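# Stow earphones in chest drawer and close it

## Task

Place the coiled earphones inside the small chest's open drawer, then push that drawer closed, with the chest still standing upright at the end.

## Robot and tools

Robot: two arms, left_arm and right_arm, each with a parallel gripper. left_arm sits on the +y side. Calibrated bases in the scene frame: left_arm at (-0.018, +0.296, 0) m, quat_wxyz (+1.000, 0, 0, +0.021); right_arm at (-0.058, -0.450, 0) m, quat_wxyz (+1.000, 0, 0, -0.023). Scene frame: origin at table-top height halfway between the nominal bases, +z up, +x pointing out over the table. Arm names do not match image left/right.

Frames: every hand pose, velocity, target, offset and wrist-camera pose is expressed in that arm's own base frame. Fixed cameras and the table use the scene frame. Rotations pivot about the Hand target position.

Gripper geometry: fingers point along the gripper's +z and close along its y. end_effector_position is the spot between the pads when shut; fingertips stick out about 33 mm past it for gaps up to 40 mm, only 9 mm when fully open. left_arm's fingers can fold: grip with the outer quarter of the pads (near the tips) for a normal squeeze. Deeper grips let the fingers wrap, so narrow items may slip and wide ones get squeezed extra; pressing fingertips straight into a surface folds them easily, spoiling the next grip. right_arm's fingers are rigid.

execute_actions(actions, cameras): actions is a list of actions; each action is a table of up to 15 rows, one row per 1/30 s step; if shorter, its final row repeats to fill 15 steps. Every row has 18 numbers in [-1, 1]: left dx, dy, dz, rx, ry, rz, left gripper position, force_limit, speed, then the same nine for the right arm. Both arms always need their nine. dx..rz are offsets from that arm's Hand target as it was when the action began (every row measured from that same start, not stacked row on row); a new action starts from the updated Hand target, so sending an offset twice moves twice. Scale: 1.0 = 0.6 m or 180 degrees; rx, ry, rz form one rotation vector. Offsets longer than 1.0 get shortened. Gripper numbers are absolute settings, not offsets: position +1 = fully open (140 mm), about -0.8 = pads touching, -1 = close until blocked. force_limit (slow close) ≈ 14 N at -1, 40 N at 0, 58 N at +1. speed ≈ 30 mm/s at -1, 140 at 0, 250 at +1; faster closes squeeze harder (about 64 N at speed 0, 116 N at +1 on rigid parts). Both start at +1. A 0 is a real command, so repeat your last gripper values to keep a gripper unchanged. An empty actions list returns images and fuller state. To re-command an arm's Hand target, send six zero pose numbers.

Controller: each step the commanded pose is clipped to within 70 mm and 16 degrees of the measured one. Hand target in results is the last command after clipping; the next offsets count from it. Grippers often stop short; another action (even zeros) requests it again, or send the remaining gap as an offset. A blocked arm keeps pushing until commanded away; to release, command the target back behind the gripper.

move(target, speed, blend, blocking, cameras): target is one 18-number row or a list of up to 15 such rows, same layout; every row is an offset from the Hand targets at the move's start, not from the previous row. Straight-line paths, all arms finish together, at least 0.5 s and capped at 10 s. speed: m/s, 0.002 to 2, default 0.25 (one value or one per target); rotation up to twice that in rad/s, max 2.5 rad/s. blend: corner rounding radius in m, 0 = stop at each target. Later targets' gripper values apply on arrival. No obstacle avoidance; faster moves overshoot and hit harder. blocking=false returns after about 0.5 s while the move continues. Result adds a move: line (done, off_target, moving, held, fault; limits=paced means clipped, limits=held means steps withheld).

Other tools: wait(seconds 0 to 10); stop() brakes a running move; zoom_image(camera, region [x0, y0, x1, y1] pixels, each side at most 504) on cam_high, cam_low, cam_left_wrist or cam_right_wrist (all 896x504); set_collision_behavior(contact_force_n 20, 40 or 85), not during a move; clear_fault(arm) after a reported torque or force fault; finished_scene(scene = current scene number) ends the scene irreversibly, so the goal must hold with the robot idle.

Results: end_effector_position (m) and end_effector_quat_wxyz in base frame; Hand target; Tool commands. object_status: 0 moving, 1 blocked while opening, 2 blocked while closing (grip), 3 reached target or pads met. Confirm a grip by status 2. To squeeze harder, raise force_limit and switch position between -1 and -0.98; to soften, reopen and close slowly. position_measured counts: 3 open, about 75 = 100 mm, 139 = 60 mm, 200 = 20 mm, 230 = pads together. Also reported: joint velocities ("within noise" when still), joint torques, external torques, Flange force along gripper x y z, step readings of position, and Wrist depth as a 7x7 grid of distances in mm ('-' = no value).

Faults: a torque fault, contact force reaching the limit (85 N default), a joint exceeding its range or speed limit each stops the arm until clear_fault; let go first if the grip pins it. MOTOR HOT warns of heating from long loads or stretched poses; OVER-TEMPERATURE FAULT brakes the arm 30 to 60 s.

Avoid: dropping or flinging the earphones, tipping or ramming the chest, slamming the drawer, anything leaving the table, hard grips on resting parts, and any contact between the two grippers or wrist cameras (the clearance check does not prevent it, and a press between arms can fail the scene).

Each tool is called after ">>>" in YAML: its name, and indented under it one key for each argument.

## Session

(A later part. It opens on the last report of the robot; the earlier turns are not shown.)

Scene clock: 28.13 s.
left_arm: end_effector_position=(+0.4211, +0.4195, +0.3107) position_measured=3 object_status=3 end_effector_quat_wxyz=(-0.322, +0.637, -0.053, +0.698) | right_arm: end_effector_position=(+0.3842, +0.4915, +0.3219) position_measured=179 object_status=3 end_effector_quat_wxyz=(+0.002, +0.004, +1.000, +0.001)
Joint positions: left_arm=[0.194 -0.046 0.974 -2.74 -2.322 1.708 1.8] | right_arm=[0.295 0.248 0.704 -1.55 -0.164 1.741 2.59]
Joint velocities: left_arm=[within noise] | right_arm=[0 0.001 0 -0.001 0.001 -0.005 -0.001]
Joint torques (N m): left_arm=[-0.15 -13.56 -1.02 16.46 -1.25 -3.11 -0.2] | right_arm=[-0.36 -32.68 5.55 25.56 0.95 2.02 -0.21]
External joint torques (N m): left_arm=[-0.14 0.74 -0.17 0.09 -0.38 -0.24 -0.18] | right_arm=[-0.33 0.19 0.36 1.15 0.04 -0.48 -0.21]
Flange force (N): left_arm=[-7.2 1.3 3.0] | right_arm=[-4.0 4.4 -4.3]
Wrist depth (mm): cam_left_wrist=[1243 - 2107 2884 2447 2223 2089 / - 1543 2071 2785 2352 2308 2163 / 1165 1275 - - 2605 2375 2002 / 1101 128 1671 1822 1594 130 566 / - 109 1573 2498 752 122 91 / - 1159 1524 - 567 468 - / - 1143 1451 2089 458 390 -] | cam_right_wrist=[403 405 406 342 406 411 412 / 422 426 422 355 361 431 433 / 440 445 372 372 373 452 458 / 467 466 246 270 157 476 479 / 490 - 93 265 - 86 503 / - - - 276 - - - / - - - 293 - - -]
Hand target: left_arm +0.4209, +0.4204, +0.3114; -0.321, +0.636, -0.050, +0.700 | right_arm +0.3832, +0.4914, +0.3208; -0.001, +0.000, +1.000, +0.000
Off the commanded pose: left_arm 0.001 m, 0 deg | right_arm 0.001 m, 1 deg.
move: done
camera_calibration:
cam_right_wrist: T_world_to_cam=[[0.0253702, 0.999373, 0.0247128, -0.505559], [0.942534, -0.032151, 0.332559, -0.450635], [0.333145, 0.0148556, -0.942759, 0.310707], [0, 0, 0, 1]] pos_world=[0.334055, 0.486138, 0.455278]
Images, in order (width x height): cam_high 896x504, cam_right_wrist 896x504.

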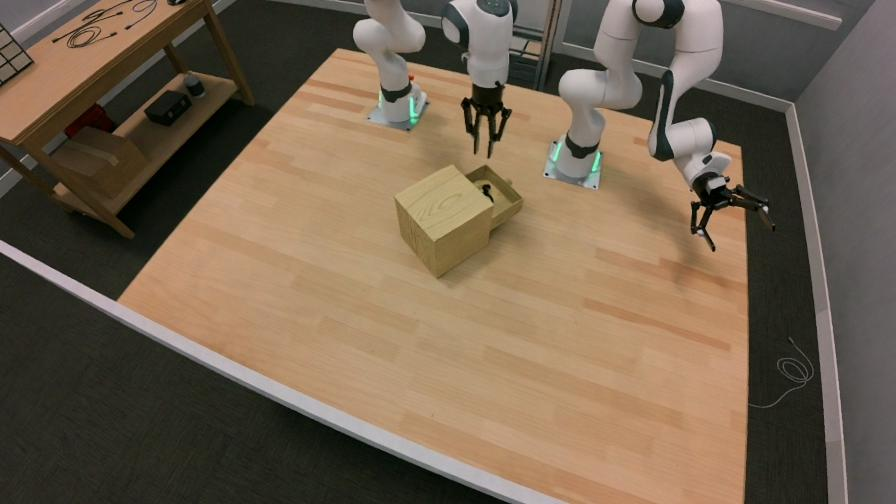

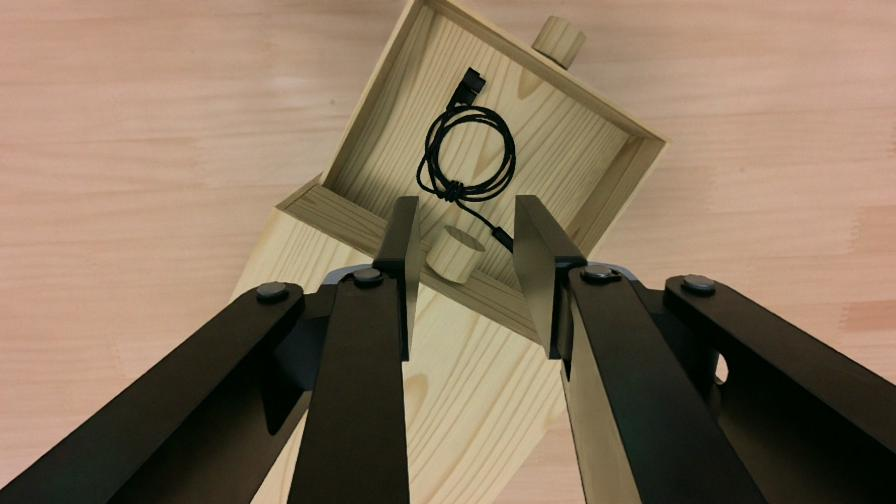

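>>> move:
  target:
    - [0,0,0,0,0,0,1,1,1,-0.218,0.19,0.0,-0.127,-0.071,0.321,-1,-1,-0.9]
    - [0,0,0,0,0,0,1,1,1,-0.218,0.19,-0.327,-0.127,-0.071,0.321,-1,-1,-0.9]
  speed: [0.25,0.12]
  cameras: ["all"]

>>> zoom_image:
  camera: "cam_high"
  region: [380, 70, 620, 290]

Scene clock: 35.63 s.
left_arm: end_effector_position=(+0.4211, +0.4195, +0.3107) position_measured=3 object_status=3 end_effector_quat_wxyz=(-0.322, +0.637, -0.053, +0.698) | right_arm: end_effector_position=(+0.2522, +0.6044, +0.1241) position_measured=231 object_status=3 end_effector_quat_wxyz=(+0.102, -0.482, +0.849, -0.191)
Joint positions: left_arm=[0.194 -0.046 0.974 -2.74 -2.322 1.708 1.8] | right_arm=[0.783 0.683 0.747 -1.536 -0.85 1.743 2.286]
Joint velocities: left_arm=[within noise] | right_arm=[0.002 0 0 -0.001 -0.001 0.001 0.006]
Joint torques (N m): left_arm=[-0.16 -13.59 -1 16.45 -1.24 -3.09 -0.19] | right_arm=[0.17 -44.08 13.18 21.58 -0.06 1.65 0.21]
External joint torques (N m): left_arm=[-0.09 0.68 -0.1 0.17 -0.39 -0.22 -0.17] | right_arm=[0.25 -0.17 -0.14 0.43 -0.14 0.16 0.25]
Flange force (N): left_arm=[-6.8 1.0 2.9] | right_arm=[-1.8 1.1 -0.3]
Wrist depth (mm): cam_left_wrist=[1369 1808 2692 - 2399 2163 2183 / 1262 - 1893 760 2692 2144 2144 / 1143 1514 - - 2605 - 2163 / - 128 - 1864 1864 130 562 / - 109 - - 752 121 91 / - 102 - 2203 566 465 - / - 1159 1354 2002 456 388 -] | cam_right_wrist=[235 157 258 242 216 199 183 / 243 160 267 250 226 206 189 / 271 165 275 260 237 214 196 / 283 177 196 118 241 223 203 / 287 266 88 87 - 225 211 / 235 - - - - 75 214 / - - - - - - -]
Hand target: left_arm +0.4209, +0.4204, +0.3114; -0.321, +0.636, -0.050, +0.700 | right_arm +0.2524, +0.6054, +0.1246; +0.105, -0.479, +0.851, -0.190
Off the commanded pose: left_arm 0.001 m, 0 deg | right_arm 0.001 m, 1 deg.
move: done
camera_calibration:
cam_left_wrist: T_world_to_cam=[[0.370772, -0.805577, -0.46214, 0.333335], [-0.334552, 0.348347, -0.87563, 0.265864], [0.866373, 0.479269, -0.14035, -0.380893], [0, 0, 0, 1]] pos_world=[0.29535, 0.358465, 0.333387]
cam_right_wrist: T_world_to_cam=[[-0.77846, 0.482777, -0.401157, -0.0422938], [0.386962, 0.872314, 0.29888, -0.659173], [0.494227, 0.0774336, -0.865877, 0.0786061], [0, 0, 0, 1]] pos_world=[0.183302, 0.589338, 0.248111]

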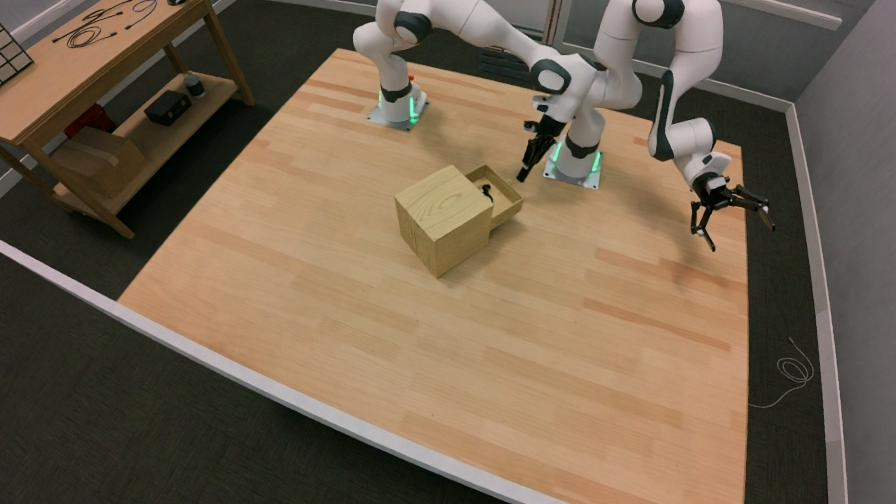

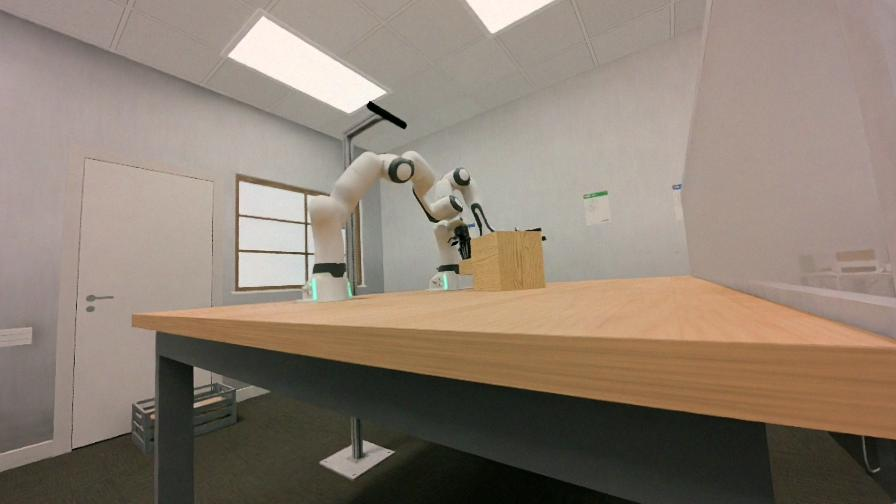

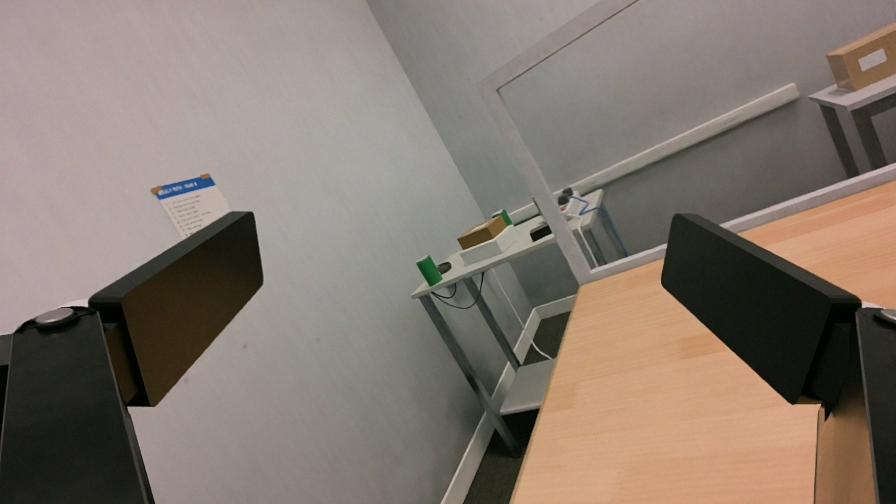

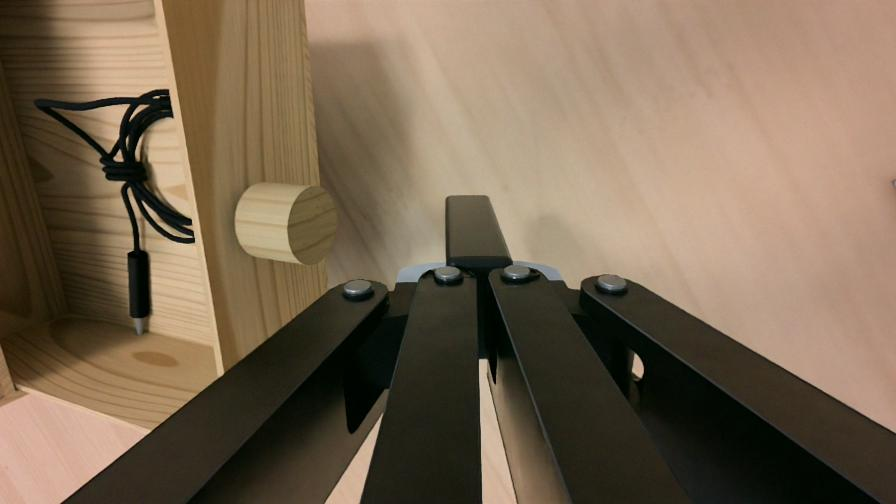

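Scaled by 2.100 from the camera's 896x504 image, which has a finer 1280x720 frame.

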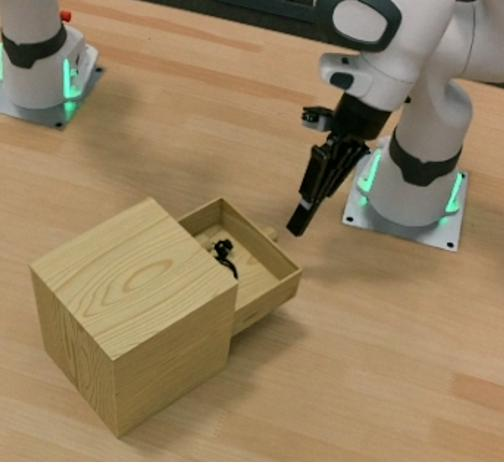

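>>> move:
  target:
    - [0,0,0,0,0,0,1,1,1,0.03,-0.018,-0.022,0,0,0,-1,-1,-0.9]
    - [0,0,0,0,0,0,1,1,1,0.25,-0.152,-0.022,0,0,0,-1,-1,-0.9]
  speed: [0.06,0.06]
  blend: 0.01
  cameras: ["cam_high","cam_right_wrist"]

>>> zoom_image:
  camera: "cam_high"
  region: [380, 70, 620, 290]

Scene clock: 40.13 s.
left_arm: end_effector_position=(+0.4211, +0.4195, +0.3107) position_measured=3 object_status=3 end_effector_quat_wxyz=(-0.322, +0.637, -0.053, +0.698) | right_arm: end_effector_position=(+0.4015, +0.5140, +0.1109) position_measured=231 object_status=3 end_effector_quat_wxyz=(+0.104, -0.474, +0.853, -0.190)
Joint positions: left_arm=[0.194 -0.046 0.974 -2.74 -2.322 1.708 1.8] | right_arm=[0.457 0.588 0.749 -1.733 -0.9 1.936 2.132]
Joint velocities: left_arm=[within noise] | right_arm=[0 0 -0.001 -0.001 0 0 -0.006]
Joint torques (N m): left_arm=[-0.13 -13.56 -0.97 16.46 -1.24 -3.1 -0.23] | right_arm=[-0.88 -40.13 12.93 21.25 -0.17 1.73 -0.23]
External joint torques (N m): left_arm=[-0.12 0.79 -0.11 0.15 -0.38 -0.23 -0.21] | right_arm=[-0.94 -0.08 0.62 0.14 -0.3 0.08 -0.19]
Flange force (N): left_arm=[-7.6 1.1 3.2] | right_arm=[1.8 -1.8 -0.1]
Wrist depth (mm): cam_left_wrist=[1282 1434 - 2722 2550 2125 2019 / 1199 1331 - 2692 2634 2692 2144 / 1205 1460 - - 2634 2472 2183 / 1127 128 1864 1694 1878 130 563 / - 109 - - 767 121 91 / - 1243 - - 573 466 - / - 1199 - 1782 459 391 -] | cam_right_wrist=[- 104 123 216 205 187 173 / 94 105 126 225 215 195 179 / 96 108 136 203 224 203 186 / 97 113 128 124 229 211 192 / - 88 88 87 - 214 201 / - - - - - 75 204 / - - - - - - -]
Hand target: left_arm +0.4209, +0.4204, +0.3114; -0.321, +0.636, -0.050, +0.700 | right_arm +0.4024, +0.5142, +0.1114; +0.105, -0.479, +0.851, -0.190
Off the commanded pose: left_arm 0.001 m, 0 deg | right_arm 0.001 m, 1 deg.
move: done
camera_calibration:
cam_right_wrist: T_world_to_cam=[[-0.768417, 0.498665, -0.401085, 0.100166], [0.399943, 0.863479, 0.307326, -0.635685], [0.499581, 0.0757432, -0.86295, -0.00128457], [0, 0, 0, 1]] pos_world=[0.331849, 0.499049, 0.234429]
Images, in order (width x height): cam_high 896x504, cam_right_wrist 896x504.

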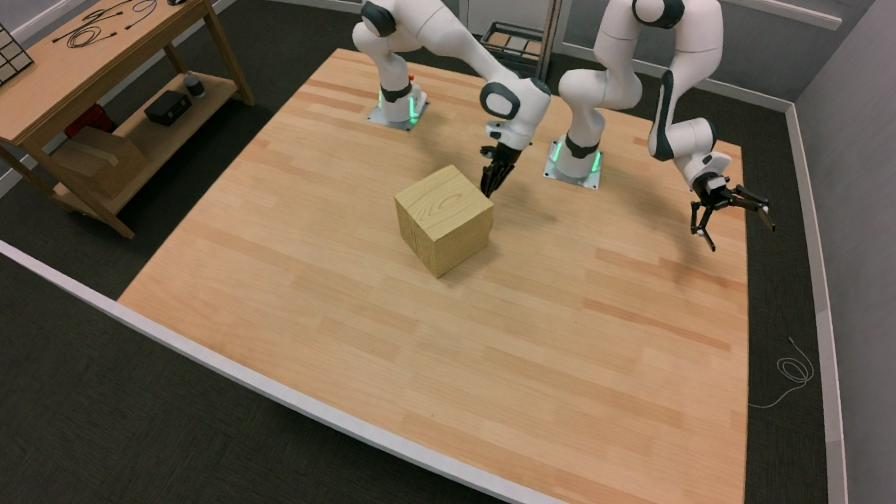

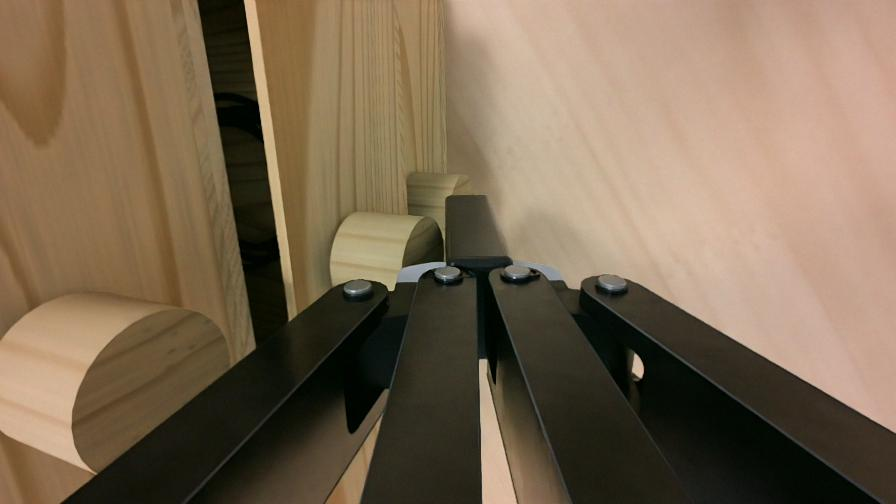

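Scaled by 2.100 from the camera's 896x504 image, which has a finer 1280x720 frame.

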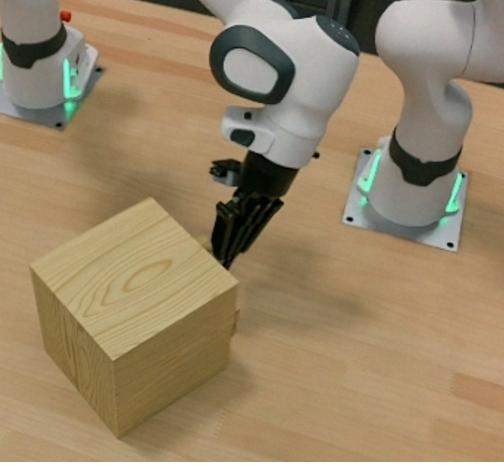

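>>> move:
  target: [0,0,0,0,0,0,1,1,1,0.027,-0.0165,0,0,0,0,-1,-1,-0.9]
  speed: 0.03
  cameras: ["cam_high","cam_right_wrist"]

Scene clock: 41.60 s.
left_arm: end_effector_position=(+0.4211, +0.4195, +0.3107) position_measured=3 object_status=3 end_effector_quat_wxyz=(-0.322, +0.637, -0.053, +0.698) | right_arm: end_effector_position=(+0.4161, +0.5049, +0.1104) position_measured=231 object_status=3 end_effector_quat_wxyz=(+0.104, -0.475, +0.853, -0.189)
Joint positions: left_arm=[0.194 -0.046 0.974 -2.74 -2.322 1.708 1.8] | right_arm=[0.426 0.585 0.75 -1.74 -0.905 1.951 2.109]
Joint velocities: left_arm=[within noise] | right_arm=[-0.002 0 0 -0.001 -0.001 0.001 -0.006]
Joint torques (N m): left_arm=[-0.15 -13.6 -1.02 16.5 -1.25 -3.1 -0.2] | right_arm=[-1.57 -40.24 12.28 21.6 -0.43 1.7 -0.25]
External joint torques (N m): left_arm=[-0.16 0.73 -0.2 0.18 -0.38 -0.24 -0.17] | right_arm=[-1.51 -0.34 0.09 0.44 -0.56 0.03 -0.21]
Flange force (N): left_arm=[-7.2 1.2 3.2] | right_arm=[1.5 -2.7 0.1]
Wrist depth (mm): cam_left_wrist=[1296 1615 - 3972 787 2243 2125 / 1255 1524 - 3671 - 2447 1706 / 1194 1434 - - 2634 2722 702 / 1117 128 1660 1908 1486 130 561 / - 118 1605 - 760 122 91 / - 1249 1303 - 570 467 - / - 1188 1361 1648 459 388 -] | cam_right_wrist=[- 89 122 191 204 188 173 / - 91 126 199 214 195 178 / - 93 135 190 223 203 186 / - 95 126 123 228 210 192 / - 75 90 87 - 213 201 / - - - - - 75 204 / - - - - - - -]
Hand target: left_arm +0.4209, +0.4204, +0.3114; -0.321, +0.636, -0.050, +0.700 | right_arm +0.4186, +0.5043, +0.1114; +0.105, -0.479, +0.851, -0.190
Off the commanded pose: left_arm 0.001 m, 0 deg | right_arm 0.003 m, 1 deg.
move: done
camera_calibration:
cam_right_wrist: T_world_to_cam=[[-0.769981, 0.497521, -0.399501, 0.116772], [0.398922, 0.864016, 0.307143, -0.633442], [0.497986, 0.0771242, -0.863749, -0.00830819], [0, 0, 0, 1]] pos_world=[0.346743, 0.489848, 0.234031]
Images, in order (width x height): cam_high 896x504, cam_right_wrist 896x504.

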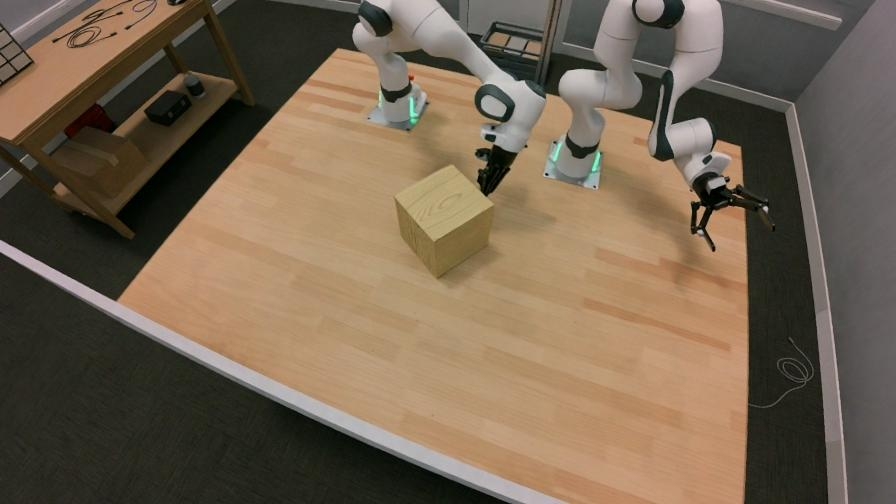

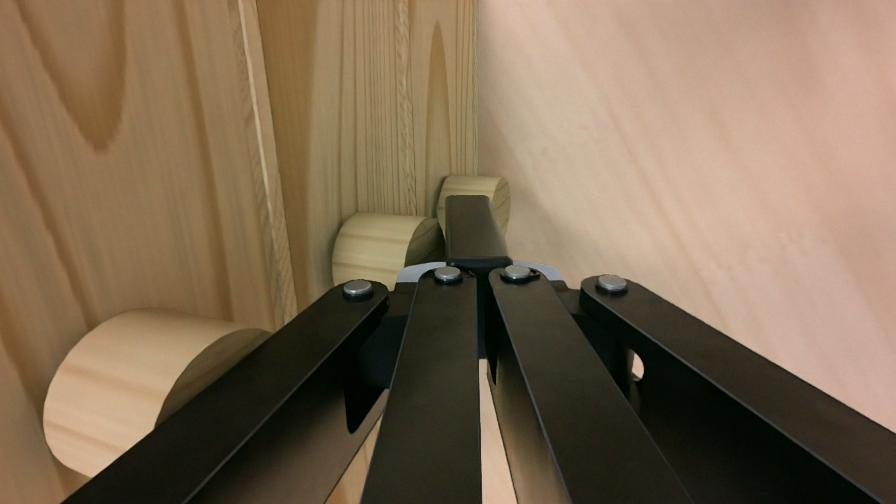

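>>> move:
  target: [0,0,0,0,0,0,1,1,1,0.016,-0.0098,0,0,0,0,-1,-1,-0.9]
  speed: 0.02
  cameras: ["cam_right_wrist"]

Scene clock: 42.90 s.
left_arm: end_effector_position=(+0.4211, +0.4195, +0.3107) position_measured=3 object_status=3 end_effector_quat_wxyz=(-0.322, +0.637, -0.053, +0.698) | right_arm: end_effector_position=(+0.4166, +0.5062, +0.1094) position_measured=231 object_status=3 end_effector_quat_wxyz=(+0.104, -0.481, +0.851, -0.184)
Joint positions: left_arm=[0.194 -0.046 0.974 -2.74 -2.322 1.708 1.8] | right_arm=[0.418 0.583 0.753 -1.746 -0.905 1.966 2.096]
Joint velocities: left_arm=[within noise] | right_arm=[0.001 -0.002 0.001 -0.001 -0.001 0.004 -0.008]
Joint torques (N m): left_arm=[-0.15 -13.59 -1.03 16.49 -1.24 -3.11 -0.22] | right_arm=[-6.21 -41.07 7.37 23.2 -1.35 0.96 -0.36]
External joint torques (N m): left_arm=[-0.17 0.71 -0.21 0.18 -0.38 -0.25 -0.19] | right_arm=[-6.1 -1.38 -4.8 2.1 -1.5 -0.73 -0.31]
Flange force (N): left_arm=[-7.2 1.2 3.2] | right_arm=[0.0 -9.6 2.9]
Wrist depth (mm): cam_left_wrist=[1317 - - 2352 2308 2472 2089 / 1262 1496 - 2634 2524 2375 2183 / 1205 1331 - 2663 2498 2423 713 / 1087 128 2330 2019 1637 130 570 / - 118 1671 2125 757 122 91 / - 102 1594 1648 569 466 - / - 1082 1255 1970 457 390 -] | cam_right_wrist=[- 89 121 191 204 187 173 / - 90 125 199 213 196 178 / - 93 135 188 222 202 186 / - 94 125 122 228 210 192 / - 72 90 87 - 214 201 / - - - - - 75 204 / - - - - - - -]
Hand target: left_arm +0.4209, +0.4204, +0.3114; -0.321, +0.636, -0.050, +0.700 | right_arm +0.4282, +0.4984, +0.1114; +0.105, -0.479, +0.851, -0.190
Off the commanded pose: left_arm 0.001 m, 0 deg | right_arm 0.014 m, 1 deg.
move: off_target (right_arm)
camera_calibration:
cam_right_wrist: T_world_to_cam=[[-0.779071, 0.488918, -0.392439, 0.123398], [0.388318, 0.86775, 0.310191, -0.632232], [0.492197, 0.0892696, -0.865894, -0.0129214], [0, 0, 0, 1]] pos_world=[0.348003, 0.489442, 0.233351]
Images, in order (width x height): cam_right_wrist 896x504.

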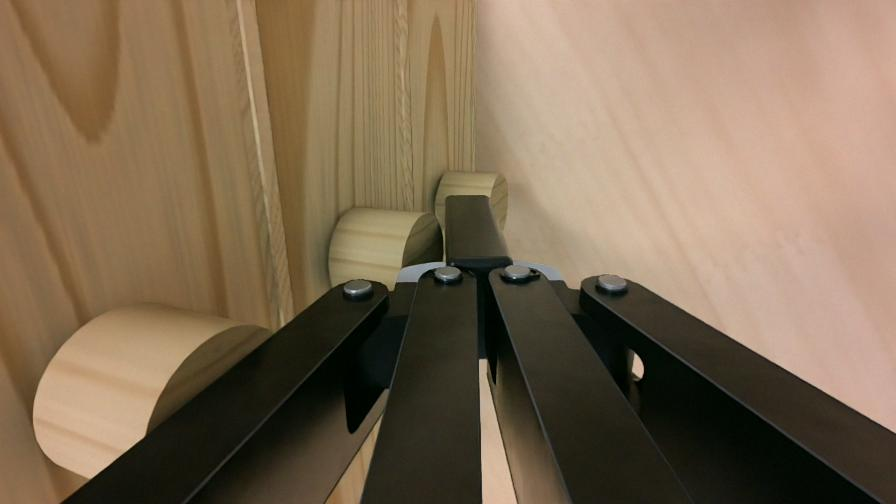

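>>> move:
  target: [0,0,0,0,0,0,1,1,1,-0.15,0.09,0.0,0,0,0,-1,-1,-0.9]
  speed: 0.1
  cameras: ["cam_high","cam_right_wrist"]

>>> zoom_image:
  camera: "cam_right_wrist"
  region: [0, 0, 450, 300]

>>> zoom_image:
  camera: "cam_high"
  region: [380, 130, 540, 290]

Scene clock: 45.10 s.
left_arm: end_effector_position=(+0.4211, +0.4195, +0.3107) position_measured=3 object_status=3 end_effector_quat_wxyz=(-0.322, +0.637, -0.053, +0.698) | right_arm: end_effector_position=(+0.3393, +0.5531, +0.1126) position_measured=231 object_status=3 end_effector_quat_wxyz=(+0.107, -0.483, +0.848, -0.190)
Joint positions: left_arm=[0.194 -0.046 0.974 -2.74 -2.322 1.708 1.8] | right_arm=[0.59 0.61 0.744 -1.688 -0.88 1.878 2.198]
Joint velocities: left_arm=[within noise] | right_arm=[0.001 0 0 0.001 0.001 -0.001 0.005]
Joint torques (N m): left_arm=[-0.12 -13.6 -0.97 16.48 -1.25 -3.09 -0.23] | right_arm=[0.12 -40.86 12.28 21.96 0.47 1.33 0.08]
External joint torques (N m): left_arm=[-0.12 0.69 -0.14 0.18 -0.38 -0.24 -0.21] | right_arm=[0.09 0.16 -0.23 0.81 0.36 -0.25 0.12]
Flange force (N): left_arm=[-7.0 1.0 3.1] | right_arm=[-4.6 1.0 -1.1]
Wrist depth (mm): cam_left_wrist=[1434 2002 2053 3413 2498 2578 2071 / 1236 1442 2472 2692 2634 2447 1923 / 1199 1417 1893 - 2605 2692 688 / 1101 128 1660 1648 1534 130 567 / - 118 1615 - 752 122 91 / - 101 1563 1850 570 466 - / - - - 2036 455 389 -] | cam_right_wrist=[156 187 242 229 206 188 174 / 158 191 255 239 216 196 180 / 162 181 238 250 225 204 187 / 164 181 271 118 230 213 193 / 167 195 88 87 - 215 203 / 166 - - - - 75 205 / - - - - - - -]
Hand target: left_arm +0.4209, +0.4204, +0.3114; -0.321, +0.636, -0.050, +0.700 | right_arm +0.3382, +0.5524, +0.1114; +0.105, -0.479, +0.851, -0.190
Off the commanded pose: left_arm 0.001 m, 0 deg | right_arm 0.002 m, 1 deg.
move: done
camera_calibration:
cam_right_wrist: T_world_to_cam=[[-0.778384, 0.480547, -0.403971, 0.0472368], [0.380271, 0.872908, 0.305655, -0.643509], [0.499512, 0.0842988, -0.862196, 0.0235974], [0, 0, 0, 1]] pos_world=[0.269689, 0.537036, 0.23612]
Images, in order (width x height): cam_high 896x504, cam_right_wrist 896x504.

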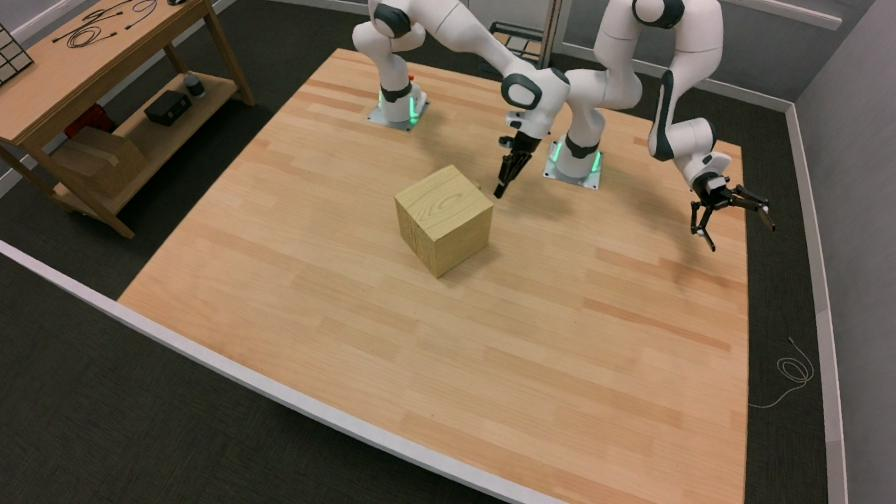

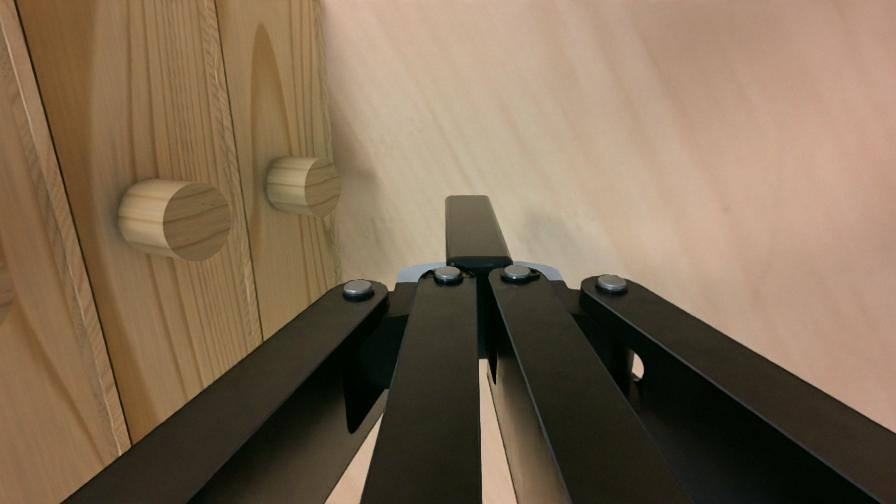

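Scaled by 1.120 from the camera's 896x504 image, which has a finer 1280x720 frame.

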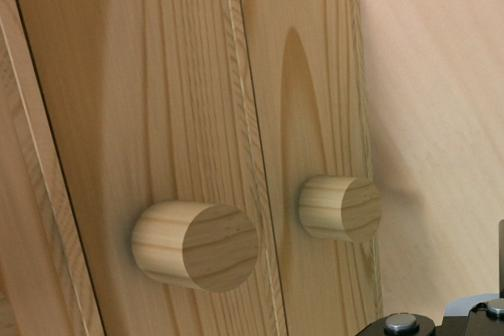

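Scaled by 3.150 from the camera's 896x504 image, which has a finer 1280x720 frame.

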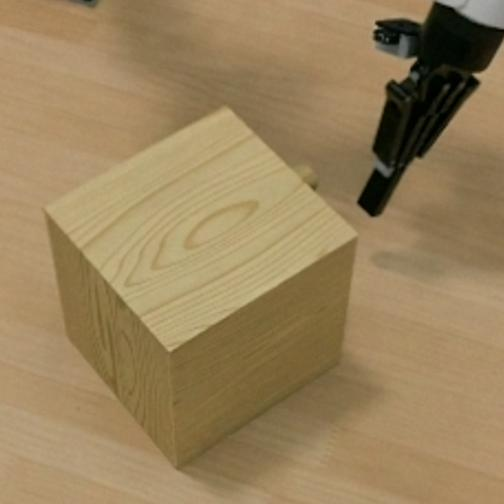

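>>> finished_scene:
  scene: 1

The scene is finished: the task was done.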